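# Shut the toy oven door and leave everything upright

## Task

Swing the toy oven's door fully shut, release it, and make sure the oven ends up standing upright; any basket of toy food, any small tea box, the wire rack and the small red box must all remain standing too.

## Robot and tools

Robot: two arms, left_arm and right_arm, each with six revolute joints and a two-finger parallel gripper. Base (URDF root) positions in the scene frame: left_arm at (-0.027, +0.302, +0.018) m, right_arm at (+0.024, -0.259, 0) m, both turned only slightly about z. A two-camera stand sits behind the arms.

Frames. Scene frame: origin at table-top height, halfway between the nominal bases; +z up, +x away from the robot over the table, left_arm toward +y (arm names do not match image sides). Each arm reports its hand pose, targets and wrist-camera pose in its own base frame. Fixed cameras and the table use the scene frame. Motion offsets are expressed along the current Hand target's own axes. The fingers extend along the gripper's +z and open and close along its y. end_effector_position is the point between the finger pads, just under 1 cm behind the tips. Printed poses may be off by a few centimetres, more when the arm is stretched.

execute_actions(actions, cameras). actions is a list of actions; each action is a list of up to 15 rows, one per 1/30 s control step; if fewer rows are given the last one repeats to fill 15. Every row is a single list of 14 numbers in [-1, 1] covering both arms: dx, dy, dz, rx, ry, rz, opening for left_arm, then the same seven for right_arm. dx..rz are an offset (not a pose) from that arm's Hand target as it was when the action began, along the Hand target's axes; every row in an action counts from that same start, while each new action starts from the updated Hand target, so repeating an offset keeps moving. Scale: 1.0 equals 0.6 m for dx/dy/dz and 180 degrees for the rotation vector rx, ry, rz. opening is absolute: +1 fully open (pad gap about 87 mm), +0.5 about 69 mm, 0 about 43 mm, -0.5 about 18 mm, -1 closed. To hold an arm still send six zeros plus its current opening; a 0 in the opening slot is a real command. Images are returned only for an empty actions list or when cameras lists names ("all" for every camera, [] for none).

move(target, speed, blend, opening_speed, blocking, cameras). target is one 14-number row as above, or a list of up to 15 such rows; every row is an offset from the Hand targets at the start of the move, not from the previous row. Grippers travel straight lines, turning the short way. speed: top path speed in m/s, 0.002 to 2.9, default 0.25 (rotation limited to twice that in rad/s), one value or one per target. blend: corner rounding radius in m for lists; 0 stops at each point. opening_speed: rate of opening change per second on the -1..+1 scale, at least 0.2. blocking=false returns after about 0.5 s while motion continues. All paths finish together and are cut off after 10 s. Moves do not avoid obstacles or the other arm; faster moves lag and overshoot more. Do not route a gripper close to its own base; go around it. The result adds a move: line giving the ending (done, off_target, moving, held, fault) and any limits (limits=paced means the sent pose was clipped, limits=held means steps were withheld). done means within 10 mm and 2 degrees; it says nothing about contact.

wait(seconds 0 to 10, cameras) lets time run with commands held. stop(cameras) brakes a running move. zoom_image(camera, region) enlarges [x0, y0, x1, y1] pixels (at most 504 each way) of the newest image from cam_high, cam_low, cam_left_wrist or cam_right_wrist; all images are 896x504. read_manual(section="licences") returns licence text only. finished_scene(scene) ends the current scene irreversibly; make no further call in the same reply after ending scene 1.

Reading results. Hand target is the last commanded pose after clipping; later offsets count from it. The gripper often rests short of it; another action, even all zeros, re-requests it, and if still short, send the gap as an offset. The controller limits commanded orientation to 40 degrees from the measured one per step. Tool commands lists current gripper commands. grip_measured reads gripper position on the command scale (Joint positions shows it 0 closed to 1 open), accurate to roughly 1 mm. To grip, command about 0.04 below the reading at first contact. Joint velocities may say within noise. Joint torques include arm weight, are noisy and wrap at ±28 N m for joints 1 to 3. Steps lists mid-action positions for execute_actions calls only. Motor temperatures: MOTOR HOT from 75 °C, a fault at 90 °C folds that arm and disables it, at 100 °C the arm collapses; holding loads, reaching far or pushing against something heats motors.

Avoid: letting any object fall or be left off the table, dropping or releasing moving parts, slamming the door or striking things, hard pushes, any contact or squeeze between the two arms or grippers (the clearance check does not prevent gripper-to-gripper contact), strain on wrist camera cables, and arm stops or faults. A blocked arm keeps pushing; to release it, command its target back beyond the gripper's actual position. Small moves may go partly sideways or not happen; check position and tilt after each move and correct. Objects may occasionally be nudged by outside pushes. Leave the door closed and released, with the oven and the other items upright.

Each tool is called after "Request:" as name(argument=value, ...), one argument or row to a line, values as JSON.

## Session

Request:
execute_actions(
  actions=[],
)

Scene clock: 0.00 s.
left_arm: end_effector_position=(+0.3814, +0.0191, +0.0377) grip_measured=+0.982 end_effector_quat_wxyz=(+0.551, -0.040, +0.833, +0.012) | right_arm: end_effector_position=(+0.3729, -0.0002, +0.0274) grip_measured=+1.000 end_effector_quat_wxyz=(+0.530, -0.005, +0.848, -0.014)
Joint positions: left_arm=[0.042 1.57 0.391 0.776 -0.027 -0.037 0.991] | right_arm=[0.017 1.562 0.383 0.726 0.034 -0.015 1]
Joint velocities: within noise
Joint torques (N m): no reading
Motor temperatures (°C): left_arm=[30 37 40 37 31 31 28] | right_arm=[32 39 37 43 31 33 30]
Heat: left arm: 40 °C; right arm: 43 °C.
Hand target: left_arm +0.3889, +0.0205, +0.0506; +0.569, -0.039, +0.821, +0.016 | right_arm +0.3787, -0.0011, +0.0364; +0.543, -0.006, +0.839, -0.017
Tool commands: left_gripper/opening=+1.0 right_gripper/opening=+1.0

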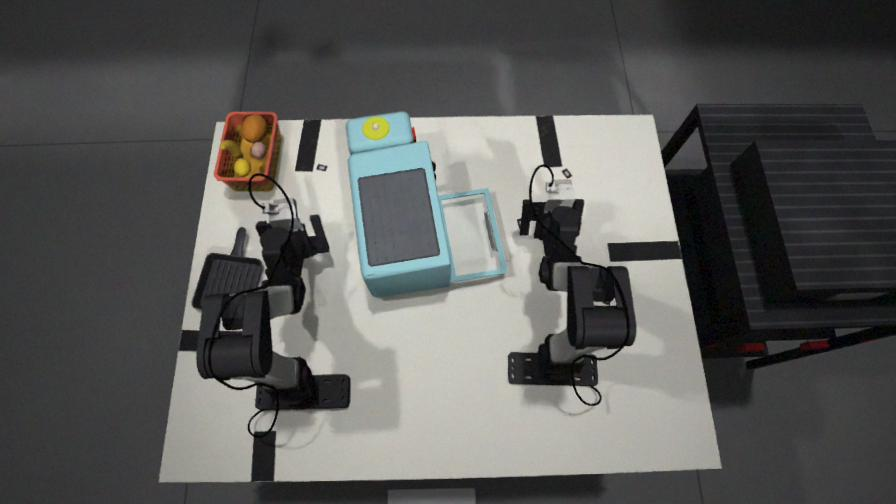

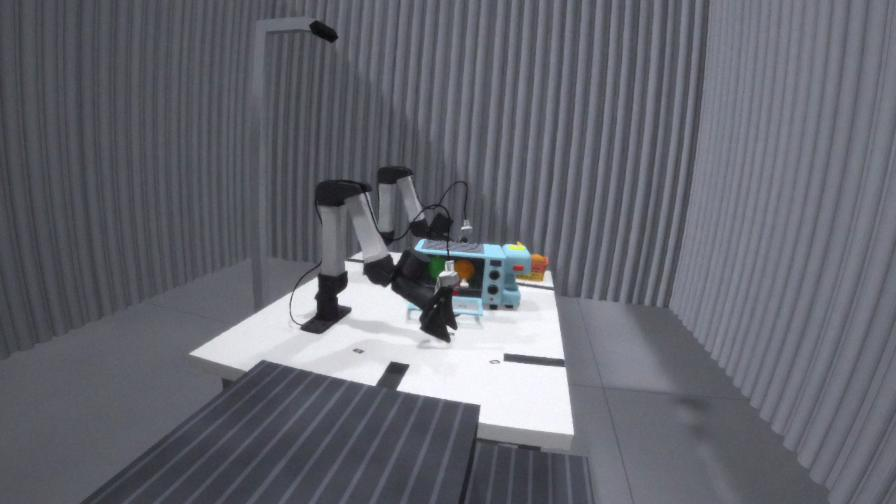

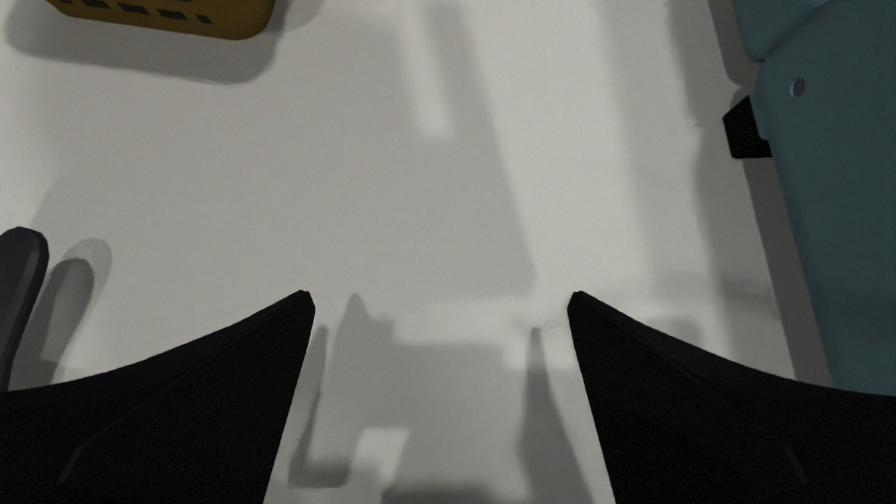

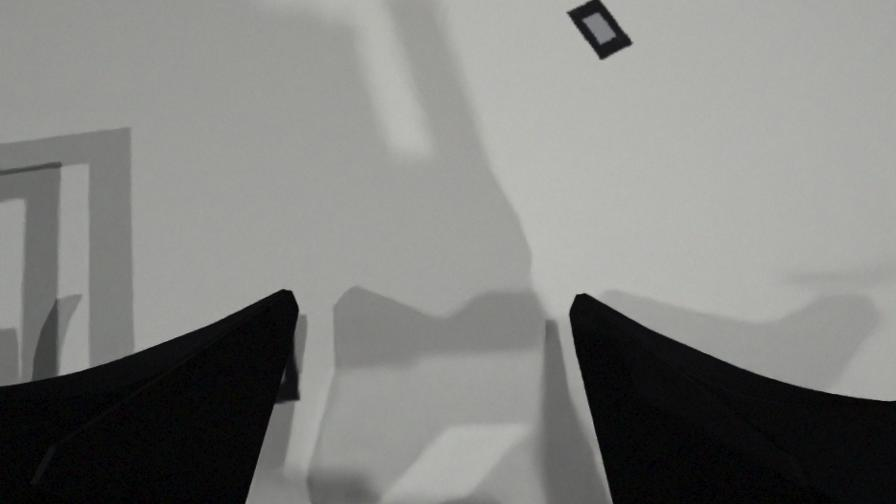

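Request:
zoom_image(
  camera="cam_low",
  region=[370, 220, 570, 350],
)

Request:
zoom_image(
  camera="cam_high",
  region=[330, 90, 610, 310],
)

Scaled by 2.520 from the camera's 896x504 image, which has a finer 1280x720 frame.

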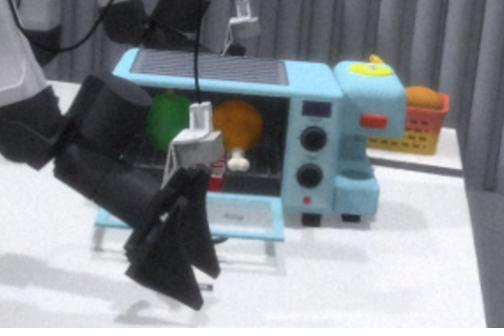

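Scaled by 1.800 from the camera's 896x504 image, which has a finer 1280x720 frame.

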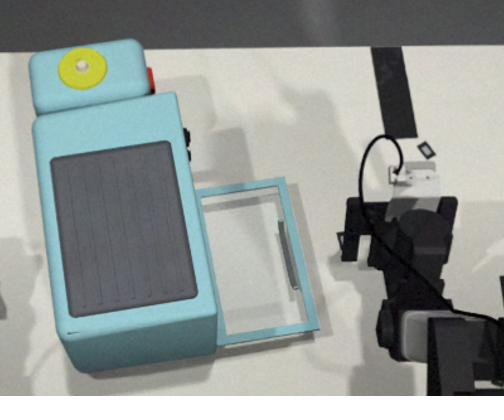

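Request:
move(
  target=[
    [0,0,0,0,0,0,1,0.013,-0.05,-0.248,0,0,0,-1],
    [0,0,0,0,0,0,1,0.048,0.105,-0.205,-0.304,0,-0.137,-1],
  ],
  blend=0.03,
  speed=0.35,
  cameras=["all"],
)

Scene clock: 6.23 s.
left_arm: end_effector_position=(+0.3814, +0.0191, +0.0377) grip_measured=+0.982 end_effector_quat_wxyz=(+0.551, -0.040, +0.833, +0.012) | right_arm: end_effector_position=(+0.2507, +0.0601, +0.0475) grip_measured=-0.979 end_effector_quat_wxyz=(+0.455, -0.414, +0.749, +0.247)
Joint positions: left_arm=[0.042 1.57 0.391 0.776 -0.027 -0.037 0.991] | right_arm=[-0.298 1.25 0.457 -0.305 -1.023 -1.039 0.01]
Joint torques (N m): left_arm=[0.44 -6.69 6.5 1.8 0.03 0.08] | right_arm=[0.01 -1.98 9.51 0.71 -0.7 -0.13]
Heat: left arm: 41 °C; right arm: 44 °C.
Hand target: left_arm +0.3889, +0.0205, +0.0506; +0.569, -0.039, +0.821, +0.016 | right_arm +0.2552, +0.0639, +0.0582; +0.464, -0.425, +0.733, +0.256
Off the commanded pose: left_arm 0.015 m, 3 deg | right_arm 0.012 m, 3 deg.
move: off_target (left_arm, right_arm)

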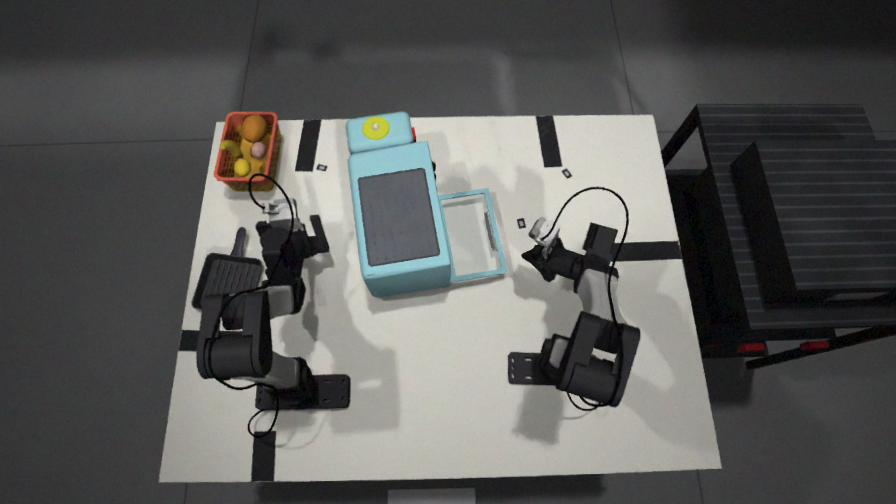

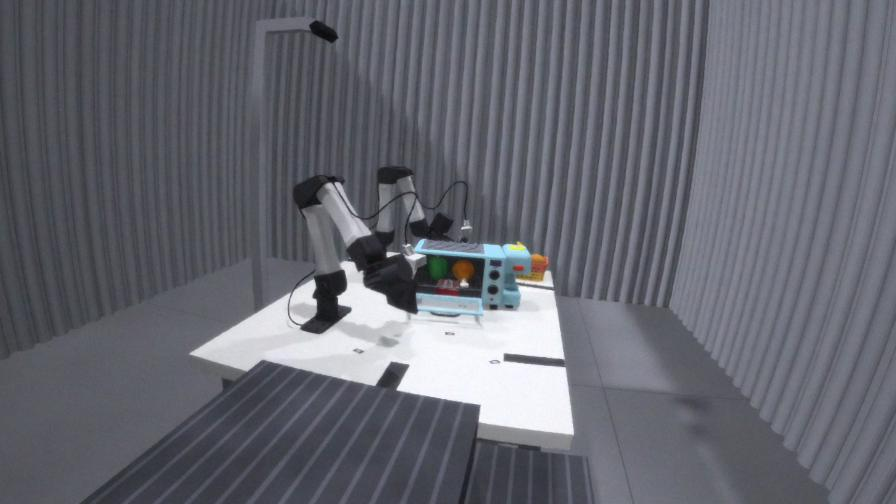

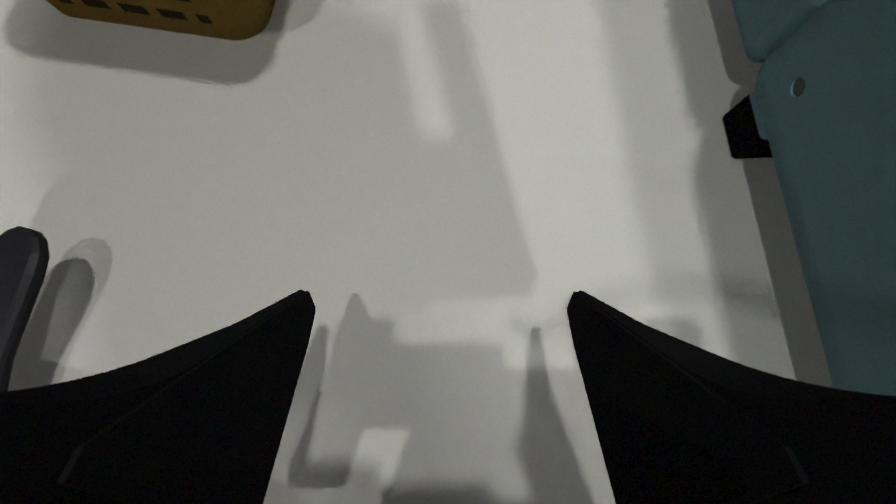

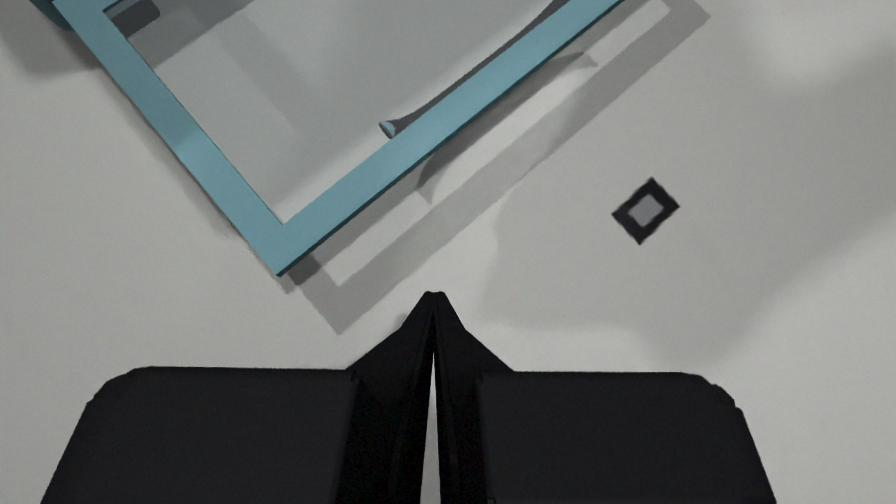

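Request:
move(
  target=[0,0,0,0,0,0,1,0.0445,0.045,0.036,0,0,0,-1],
  speed=0.1,
  cameras=["cam_high","cam_low","cam_right_wrist"],
)

Request:
zoom_image(
  camera="cam_low",
  region=[380, 230, 500, 330],
)

Scene clock: 11.87 s.
left_arm: end_effector_position=(+0.3814, +0.0191, +0.0377) grip_measured=+0.982 end_effector_quat_wxyz=(+0.551, -0.040, +0.833, +0.012) | right_arm: end_effector_position=(+0.2308, +0.0840, +0.0222) grip_measured=-0.979 end_effector_quat_wxyz=(+0.450, -0.418, +0.742, +0.270)
Joint positions: left_arm=[0.042 1.57 0.391 0.776 -0.027 -0.037 0.991] | right_arm=[-0.219 1.25 0.314 -0.107 -1.023 -0.946 0.01]
Joint torques (N m): left_arm=[0.36 -7.06 6.64 1.8 0.03 0.09] | right_arm=[0.08 -3.3 4.56 1.79 -0.3 0.28]
Heat: left arm: 42 °C; right arm: 44 °C.
Hand target: left_arm +0.3889, +0.0205, +0.0506; +0.569, -0.039, +0.821, +0.016 | right_arm +0.2364, +0.0838, +0.0242; +0.464, -0.425, +0.734, +0.256
Off the commanded pose: left_arm 0.015 m, 3 deg | right_arm 0.006 m, 3 deg.
move: off_target (left_arm, right_arm)
Images, in order (width x height): cam_high 896x504, cam_low 896x504, cam_right_wrist 896x504.

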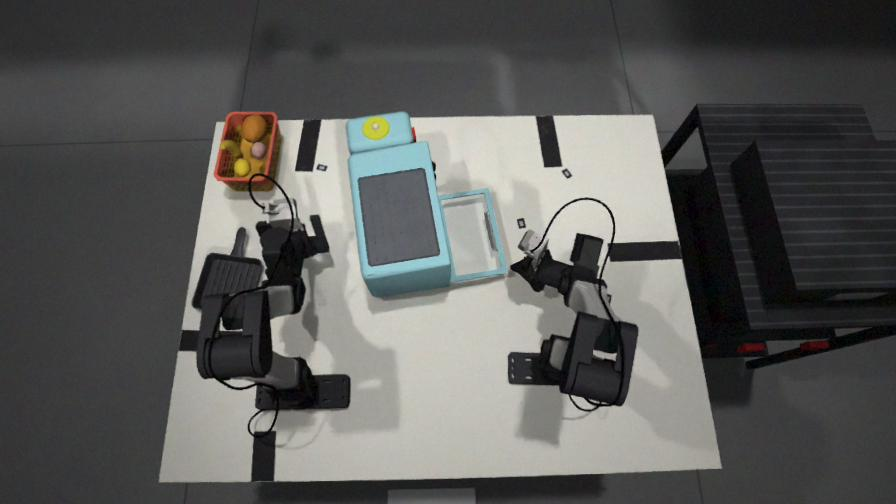

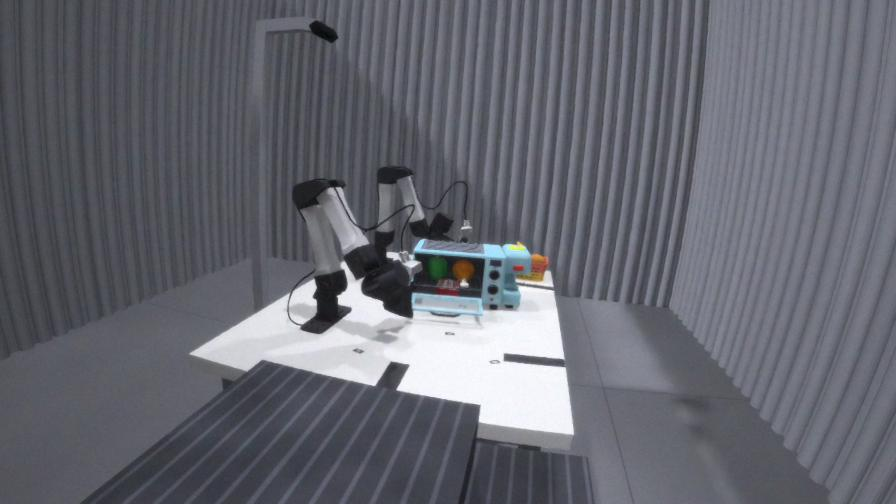

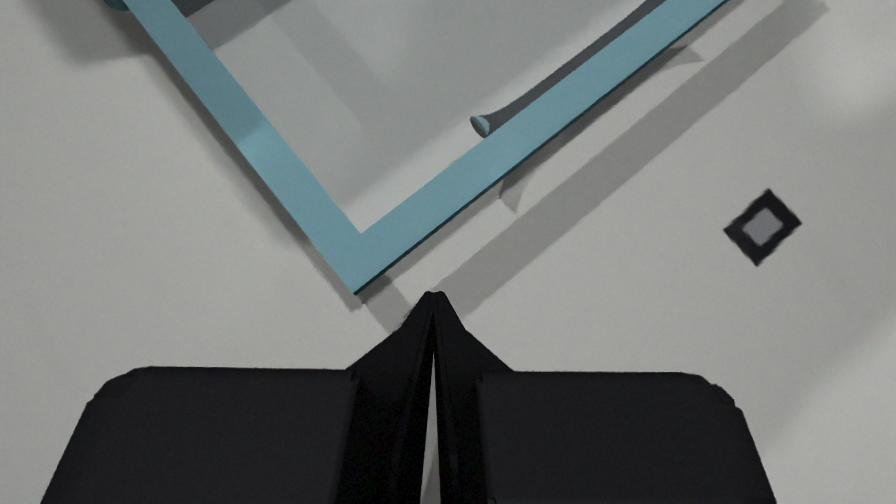

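Scaled by 4.200 from the camera's 896x504 image, which has a finer 1280x720 frame.

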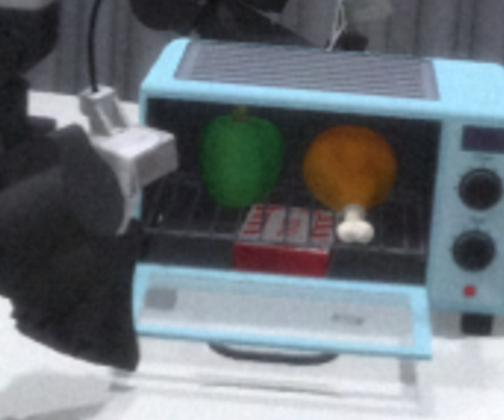

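Request:
move(
  target=[0,0,0,0,0,0,1,-0.0267,0.010,0.0467,0,0,0,-1],
  speed=0.06,
  cameras=["cam_low","cam_right_wrist"],
)

Request:
zoom_image(
  camera="cam_low",
  region=[380, 230, 500, 330],
)

Scene clock: 14.67 s.
left_arm: end_effector_position=(+0.3814, +0.0191, +0.0377) grip_measured=+0.982 end_effector_quat_wxyz=(+0.551, -0.040, +0.833, +0.012) | right_arm: end_effector_position=(+0.2449, +0.1026, +0.0182) grip_measured=-0.980 end_effector_quat_wxyz=(+0.444, -0.419, +0.755, +0.241)
Joint positions: left_arm=[0.042 1.57 0.391 0.776 -0.027 -0.037 0.991] | right_arm=[-0.052 1.25 0.281 0.117 -0.862 -0.723 0.01]
Joint torques (N m): left_arm=[0.35 -6.91 6.6 1.82 0 0.09] | right_arm=[1.48 -2.48 4.86 2.3 -0.65 0.4]
Heat: left arm: 42 °C; right arm: 45 °C.
Hand target: left_arm +0.3889, +0.0205, +0.0506; +0.569, -0.039, +0.821, +0.016 | right_arm +0.2476, +0.1147, +0.0263; +0.464, -0.425, +0.733, +0.256
Off the commanded pose: left_arm 0.015 m, 3 deg | right_arm 0.015 m, 4 deg.
move: off_target (left_arm, right_arm)
Images, in order (width x height): cam_low 896x504, cam_right_wrist 896x504.

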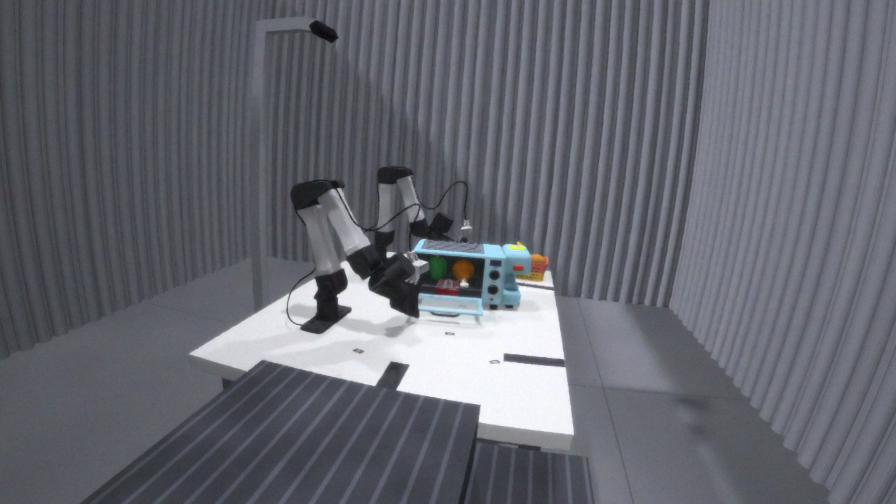

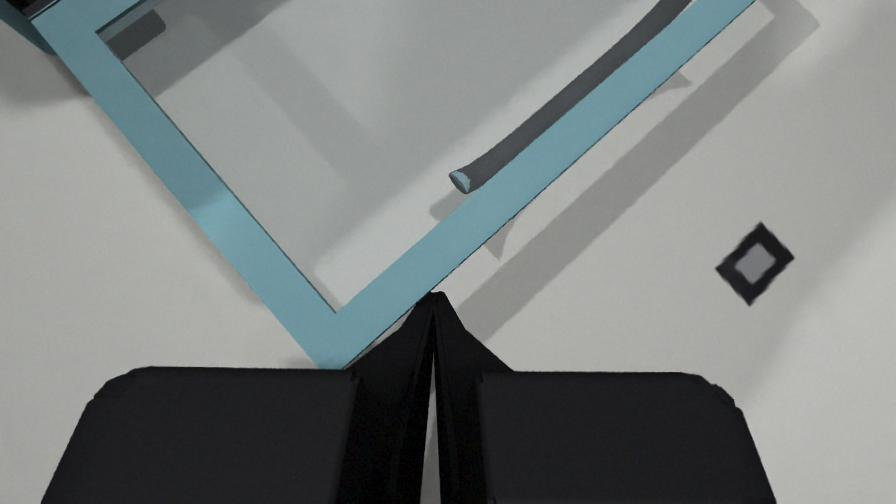

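Scaled by 4.200 from the camera's 896x504 image, which has a finer 1280x720 frame.

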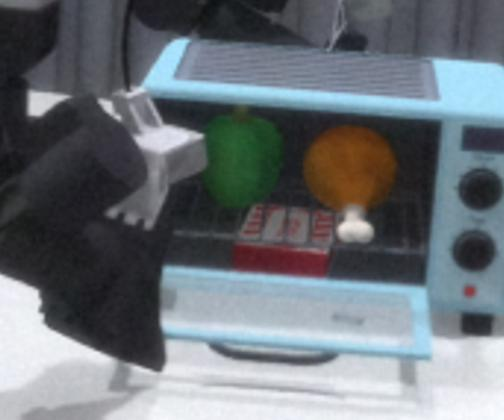

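Request:
move(
  target=[0,0,0,0,0,0,1,-0.012,0.013,0.0238,0,0,0,-1],
  speed=0.06,
  cameras=["cam_low","cam_right_wrist"],
)

Request:
zoom_image(
  camera="cam_low",
  region=[380, 230, 500, 330],
)

Scene clock: 16.53 s.
left_arm: end_effector_position=(+0.3814, +0.0191, +0.0377) grip_measured=+0.982 end_effector_quat_wxyz=(+0.551, -0.040, +0.833, +0.012) | right_arm: end_effector_position=(+0.2452, +0.1155, +0.0148) grip_measured=-0.980 end_effector_quat_wxyz=(+0.437, -0.416, +0.763, +0.233)
Joint positions: left_arm=[0.042 1.57 0.391 0.776 -0.027 -0.037 0.991] | right_arm=[0.041 1.25 0.263 0.195 -0.775 -0.625 0.01]
Joint torques (N m): left_arm=[0.42 -6.89 6.64 1.82 0.02 0.1] | right_arm=[1.92 -2.09 5.08 2.63 -0.76 0.43]
Heat: left arm: 42 °C; right arm: 45 °C.
Hand target: left_arm +0.3889, +0.0205, +0.0506; +0.569, -0.039, +0.821, +0.016 | right_arm +0.2489, +0.1324, +0.0263; +0.464, -0.425, +0.734, +0.256
Off the commanded pose: left_arm 0.015 m, 3 deg | right_arm 0.021 m, 5 deg.
move: off_target (left_arm, right_arm)
Images, in order (width x height): cam_low 896x504, cam_right_wrist 896x504.

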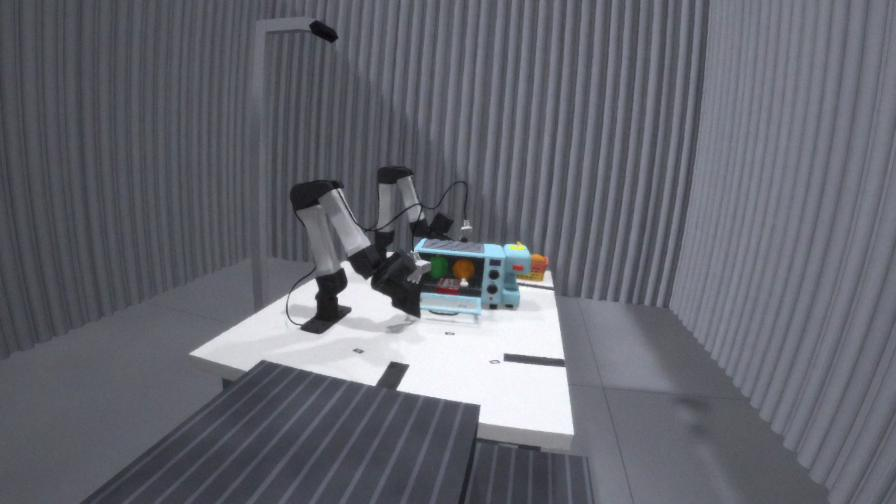

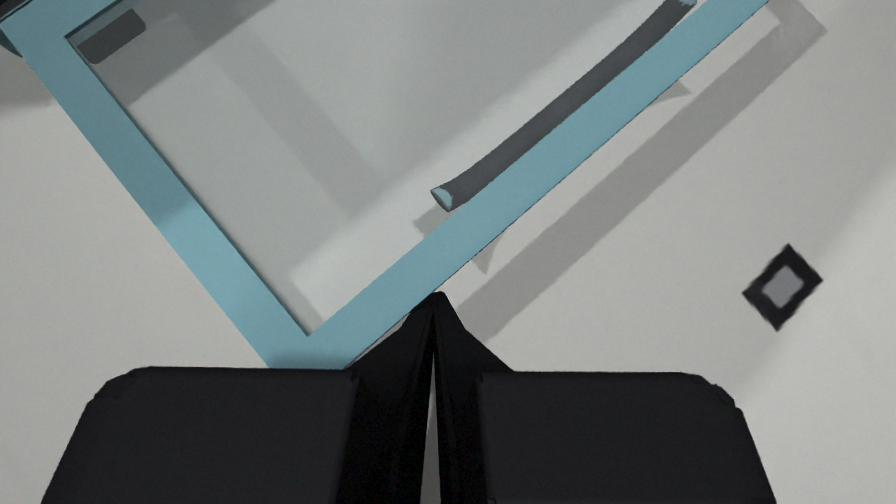

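Scaled by 4.200 from the camera's 896x504 image, which has a finer 1280x720 frame.

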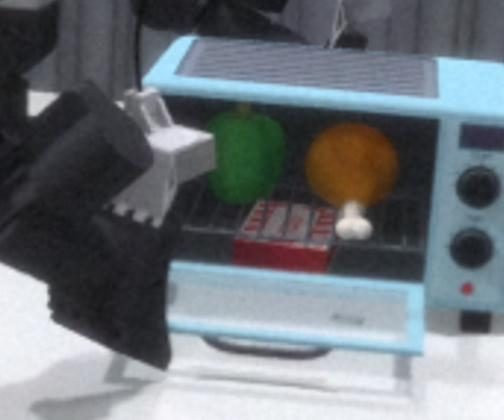

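Request:
move(
  target=[
    [0,0,0,0,0,0,1,-0.01,-0.056,-0.08,0,0,0,-1],
    [0,0,0,0,0,0,1,-0.01,-0.056,-0.08,0,0,0.5,-0.2],
  ],
  blend=0.01,
  speed=[0.1,0.5],
  cameras=["cam_high","cam_low","cam_right_wrist"],
)

Request:
zoom_image(
  camera="cam_low",
  region=[380, 230, 500, 330],
)

Scene clock: 24.77 s.
left_arm: end_effector_position=(+0.3814, +0.0191, +0.0377) grip_measured=+0.982 end_effector_quat_wxyz=(+0.551, -0.040, +0.833, +0.012) | right_arm: end_effector_position=(+0.2533, +0.0806, +0.0460) grip_measured=-0.200 end_effector_quat_wxyz=(+0.144, +0.220, +0.827, +0.497)
Joint positions: left_arm=[0.042 1.57 0.391 0.776 -0.027 -0.037 0.991] | right_arm=[-0.338 1.564 0.53 -0.168 -1.049 0.395 0.4]
Joint torques (N m): left_arm=[0.39 -6.8 6.74 1.84 0.02 0.1] | right_arm=[-0.77 -4.48 6.45 0.99 -0.65 0.22]
Motor temperatures (°C): left_arm=[30 39 43 42 31 31 28] | right_arm=[32 39 40 46 32 33 30]
Heat: left arm: 43 °C; right arm: 46 °C.
Hand target: left_arm +0.3889, +0.0205, +0.0506; +0.569, -0.039, +0.821, +0.016 | right_arm +0.2570, +0.0807, +0.0534; +0.147, +0.218, +0.819, +0.510
Off the commanded pose: left_arm 0.015 m, 3 deg | right_arm 0.008 m, 2 deg.
move: off_target (left_arm)
Images, in order (width x height): cam_high 896x504, cam_low 896x504, cam_right_wrist 896x504.

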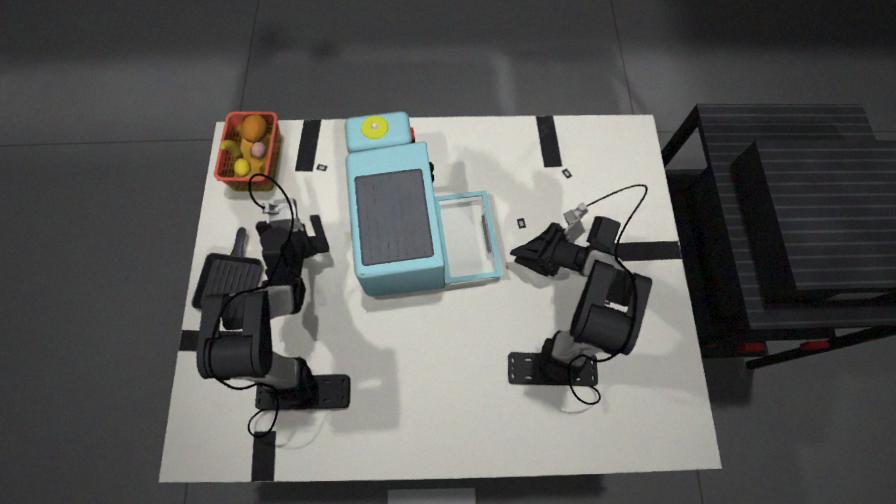

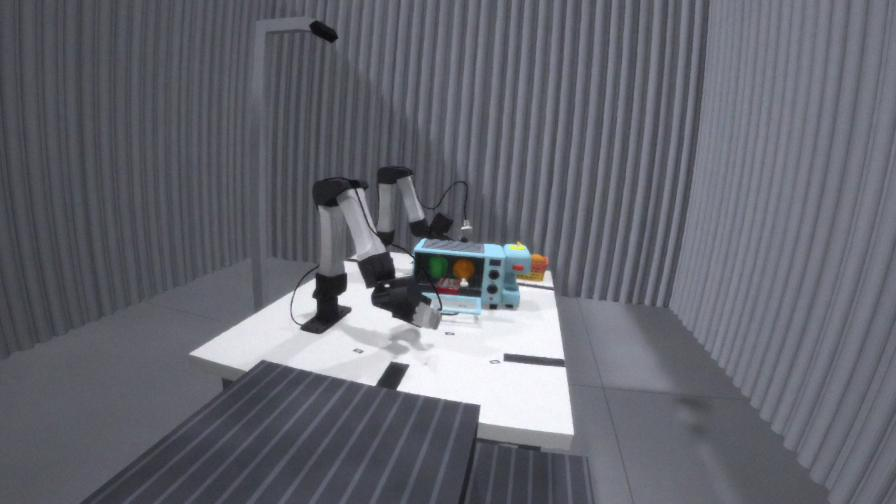

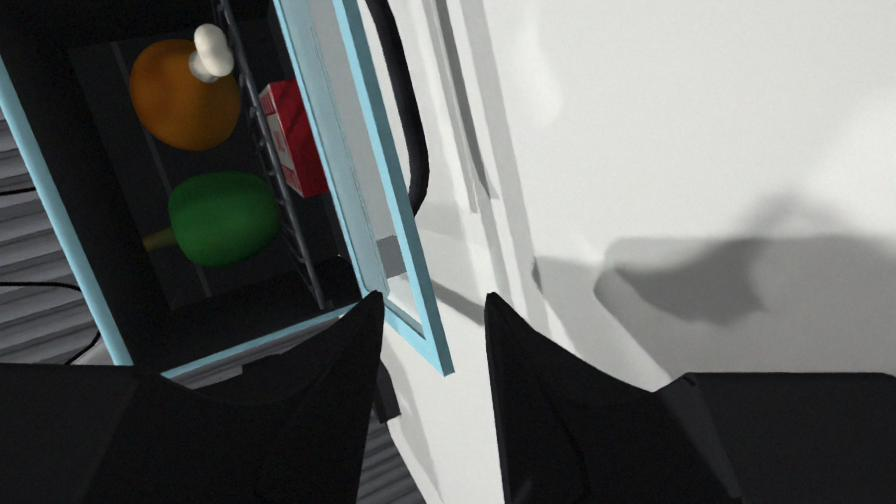

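Scaled by 4.200 from the camera's 896x504 image, which has a finer 1280x720 frame.

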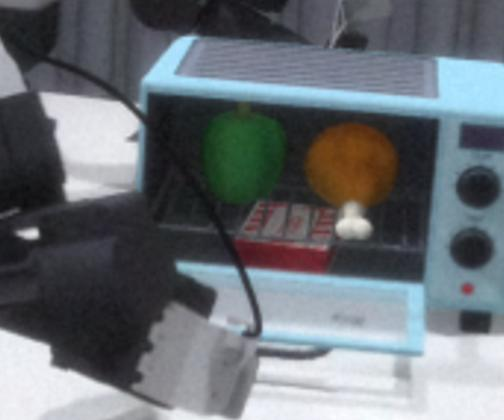

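Request:
move(
  target=[0,0,0,0,0,0,1,0.025,0,0.075,0,0,0,-0.2],
  speed=0.08,
  cameras=["cam_high","cam_right_wrist"],
)

Scene clock: 27.53 s.
left_arm: end_effector_position=(+0.3814, +0.0191, +0.0377) grip_measured=+0.982 end_effector_quat_wxyz=(+0.551, -0.040, +0.833, +0.012) | right_arm: end_effector_position=(+0.2607, +0.1230, +0.0360) grip_measured=-0.200 end_effector_quat_wxyz=(+0.131, +0.223, +0.819, +0.512)
Joint positions: left_arm=[0.042 1.57 0.391 0.776 -0.027 -0.037 0.991] | right_arm=[-0.157 1.611 0.429 0.23 -0.997 0.718 0.4]
Joint torques (N m): left_arm=[0.34 -6.97 6.6 1.79 -0.01 0.11] | right_arm=[0.09 -3.71 3.85 2.05 -0.11 0.23]
Heat: left arm: 43 °C; right arm: 46 °C.
Hand target: left_arm +0.3889, +0.0205, +0.0506; +0.569, -0.039, +0.821, +0.016 | right_arm +0.2649, +0.1229, +0.0335; +0.147, +0.218, +0.819, +0.510
Off the commanded pose: left_arm 0.015 m, 3 deg | right_arm 0.005 m, 2 deg.
move: off_target (left_arm)
Images, in order (width x height): cam_high 896x504, cam_right_wrist 896x504.

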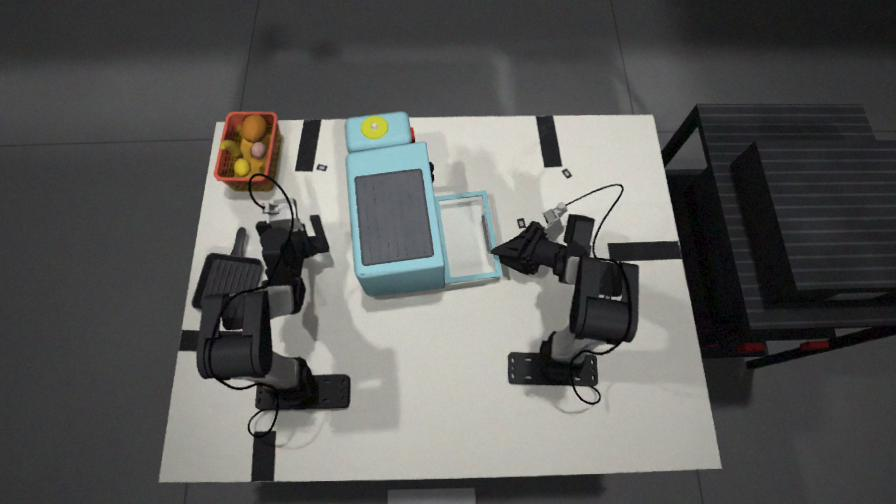

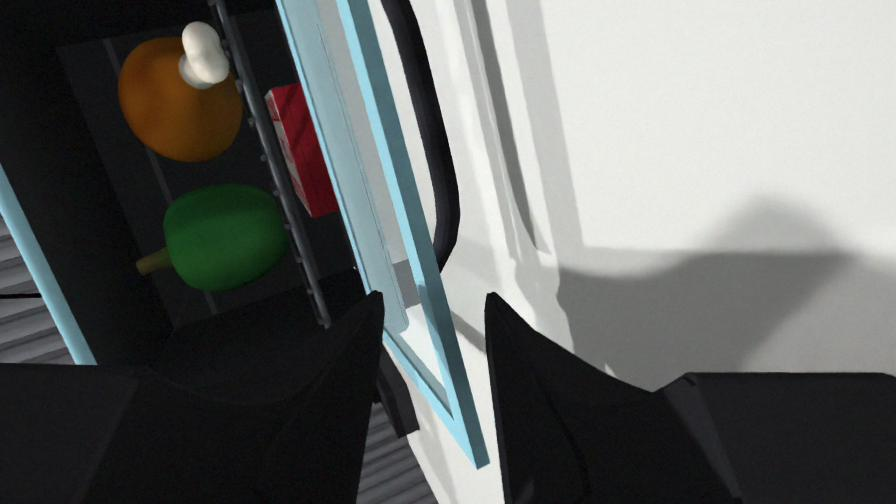

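Request:
move(
  target=[
    [0,0,0,0,0,0,1,0.0097,0.0927,-0.031,0,0,0,-0.2],
    [0,0,0,0,0,0,1,0.0395,0.166,-0.0333,0,0,0,-0.2],
  ],
  blend=0.01,
  speed=0.1,
  cameras=["cam_high","cam_low","cam_right_wrist"],
)

Request:
zoom_image(
  camera="cam_low",
  region=[380, 230, 500, 330],
)

Scene clock: 32.53 s.
left_arm: end_effector_position=(+0.3814, +0.0191, +0.0377) grip_measured=+0.982 end_effector_quat_wxyz=(+0.551, -0.040, +0.833, +0.012) | right_arm: end_effector_position=(+0.2518, +0.1566, +0.1194) grip_measured=-0.200 end_effector_quat_wxyz=(+0.145, +0.217, +0.820, +0.510)
Joint positions: left_arm=[0.042 1.57 0.391 0.776 -0.027 -0.037 0.991] | right_arm=[0 1.215 0.51 -0.056 -0.884 0.918 0.4]
Joint torques (N m): left_arm=[0.49 -7.01 6.54 1.8 0.05 0.07] | right_arm=[0.25 -4.44 10.55 1.12 -0.1 0.25]
Heat: left arm: 44 °C; right arm: 46 °C.
Hand target: left_arm +0.3889, +0.0205, +0.0506; +0.569, -0.039, +0.821, +0.016 | right_arm +0.2558, +0.1581, +0.1313; +0.147, +0.218, +0.819, +0.510
Off the commanded pose: left_arm 0.015 m, 3 deg | right_arm 0.013 m, 0 deg.
move: off_target (left_arm, right_arm)
Images, in order (width x height): cam_high 896x504, cam_low 896x504, cam_right_wrist 896x504.

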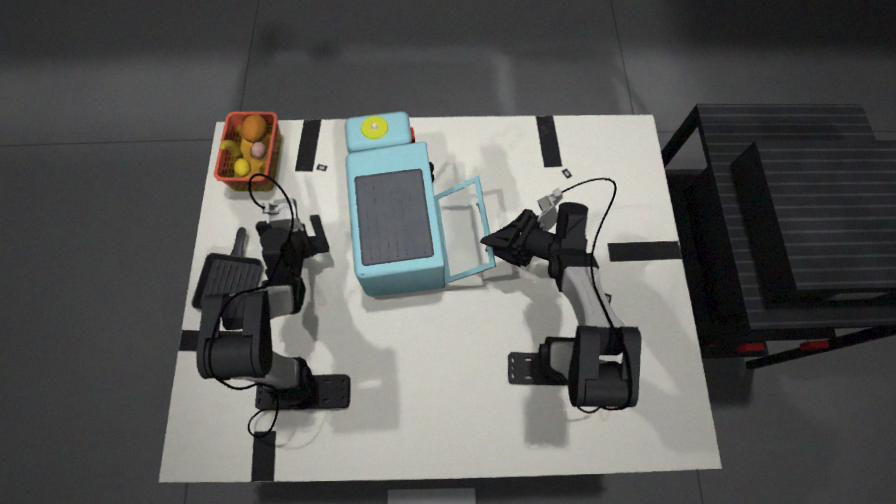

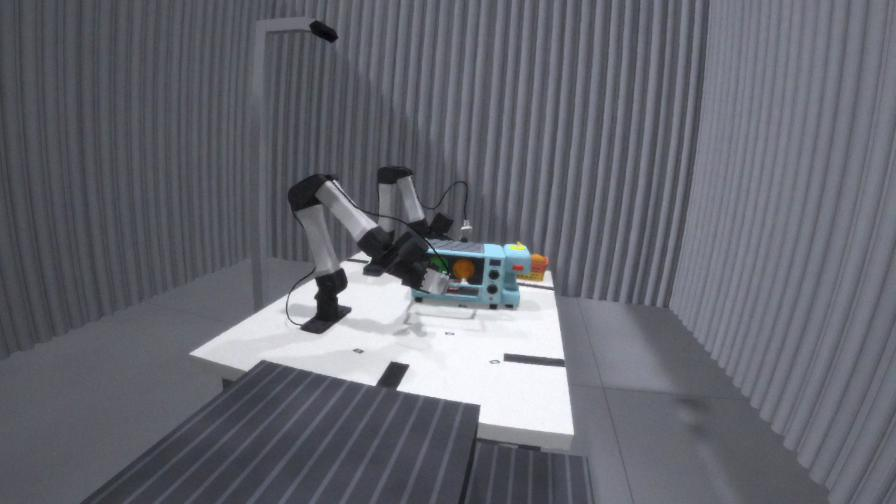

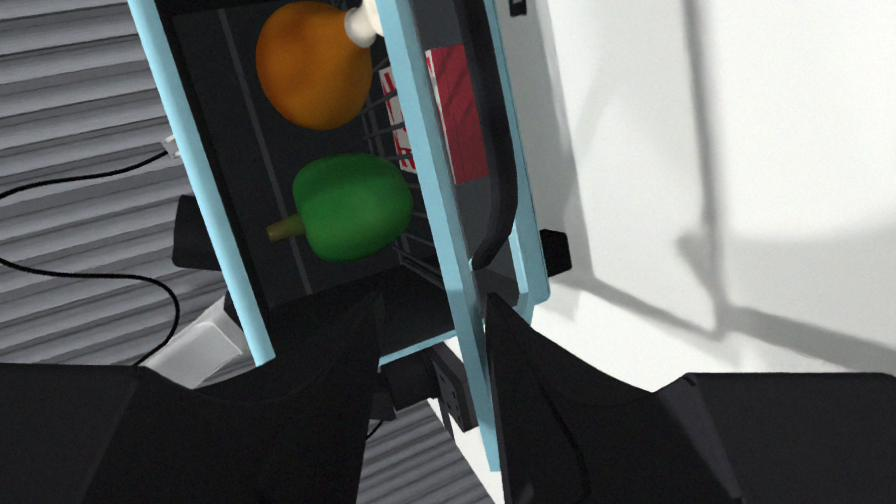

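Scaled by 4.200 from the camera's 896x504 image, which has a finer 1280x720 frame.

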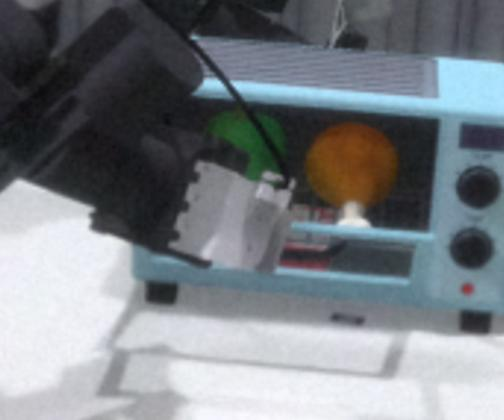

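Request:
move(
  target=[0,0,0,0,0,0,1,0.0275,0.045,0.0113,-0.156,0,0,-0.2],
  speed=0.15,
  cameras=["cam_high","cam_low","cam_right_wrist"],
)

Request:
zoom_image(
  camera="cam_low",
  region=[380, 230, 500, 330],
)

Scene clock: 37.80 s.
left_arm: end_effector_position=(+0.3814, +0.0191, +0.0377) grip_measured=+0.982 end_effector_quat_wxyz=(+0.551, -0.040, +0.833, +0.012) | right_arm: end_effector_position=(+0.2542, +0.1802, +0.1424) grip_measured=-0.200 end_effector_quat_wxyz=(+0.177, +0.202, +0.683, +0.679)
Joint positions: left_arm=[0.042 1.57 0.391 0.776 -0.027 -0.037 0.991] | right_arm=[0.042 1.596 0.188 1.382 -0.986 1.582 0.4]
Joint torques (N m): left_arm=[0.34 -6.69 6.64 1.79 0.01 0.11] | right_arm=[0.17 -3.11 3.34 2.91 0.02 0.25]
Heat: left arm: 44 °C; right arm: 47 °C.
Hand target: left_arm +0.3889, +0.0205, +0.0506; +0.569, -0.039, +0.821, +0.016 | right_arm +0.2503, +0.1820, +0.1522; +0.196, +0.176, +0.671, +0.693
Off the commanded pose: left_arm 0.015 m, 3 deg | right_arm 0.011 m, 4 deg.
move: off_target (left_arm, right_arm)
Images, in order (width x height): cam_high 896x504, cam_low 896x504, cam_right_wrist 896x504.

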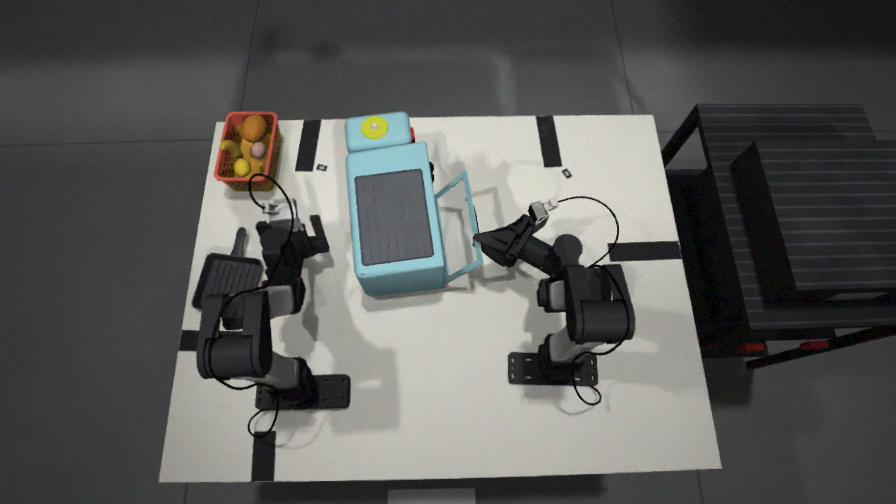

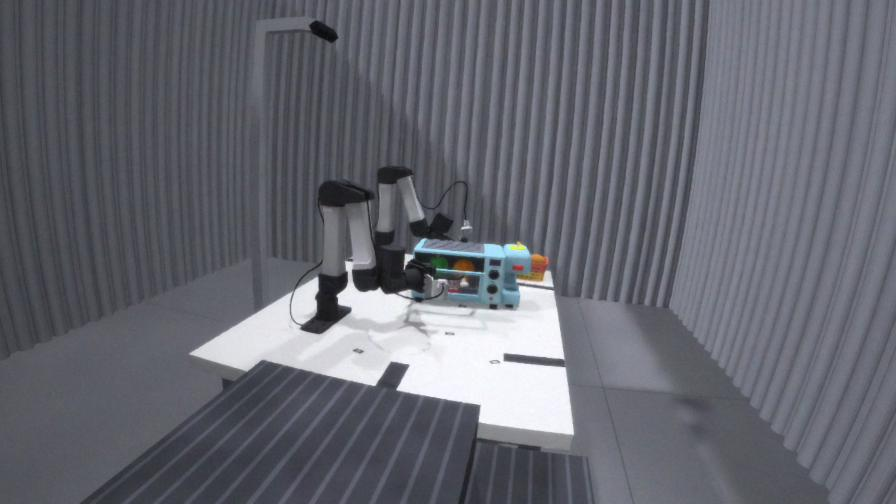

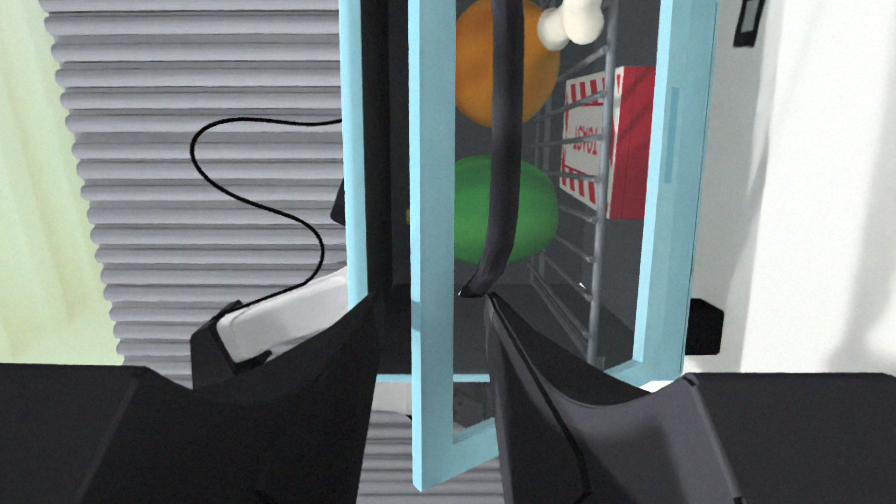

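Scaled by 4.200 from the camera's 896x504 image, which has a finer 1280x720 frame.

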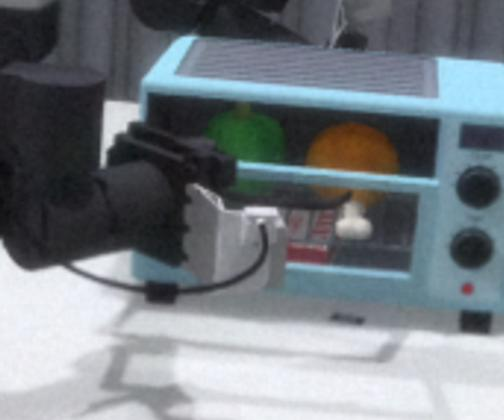

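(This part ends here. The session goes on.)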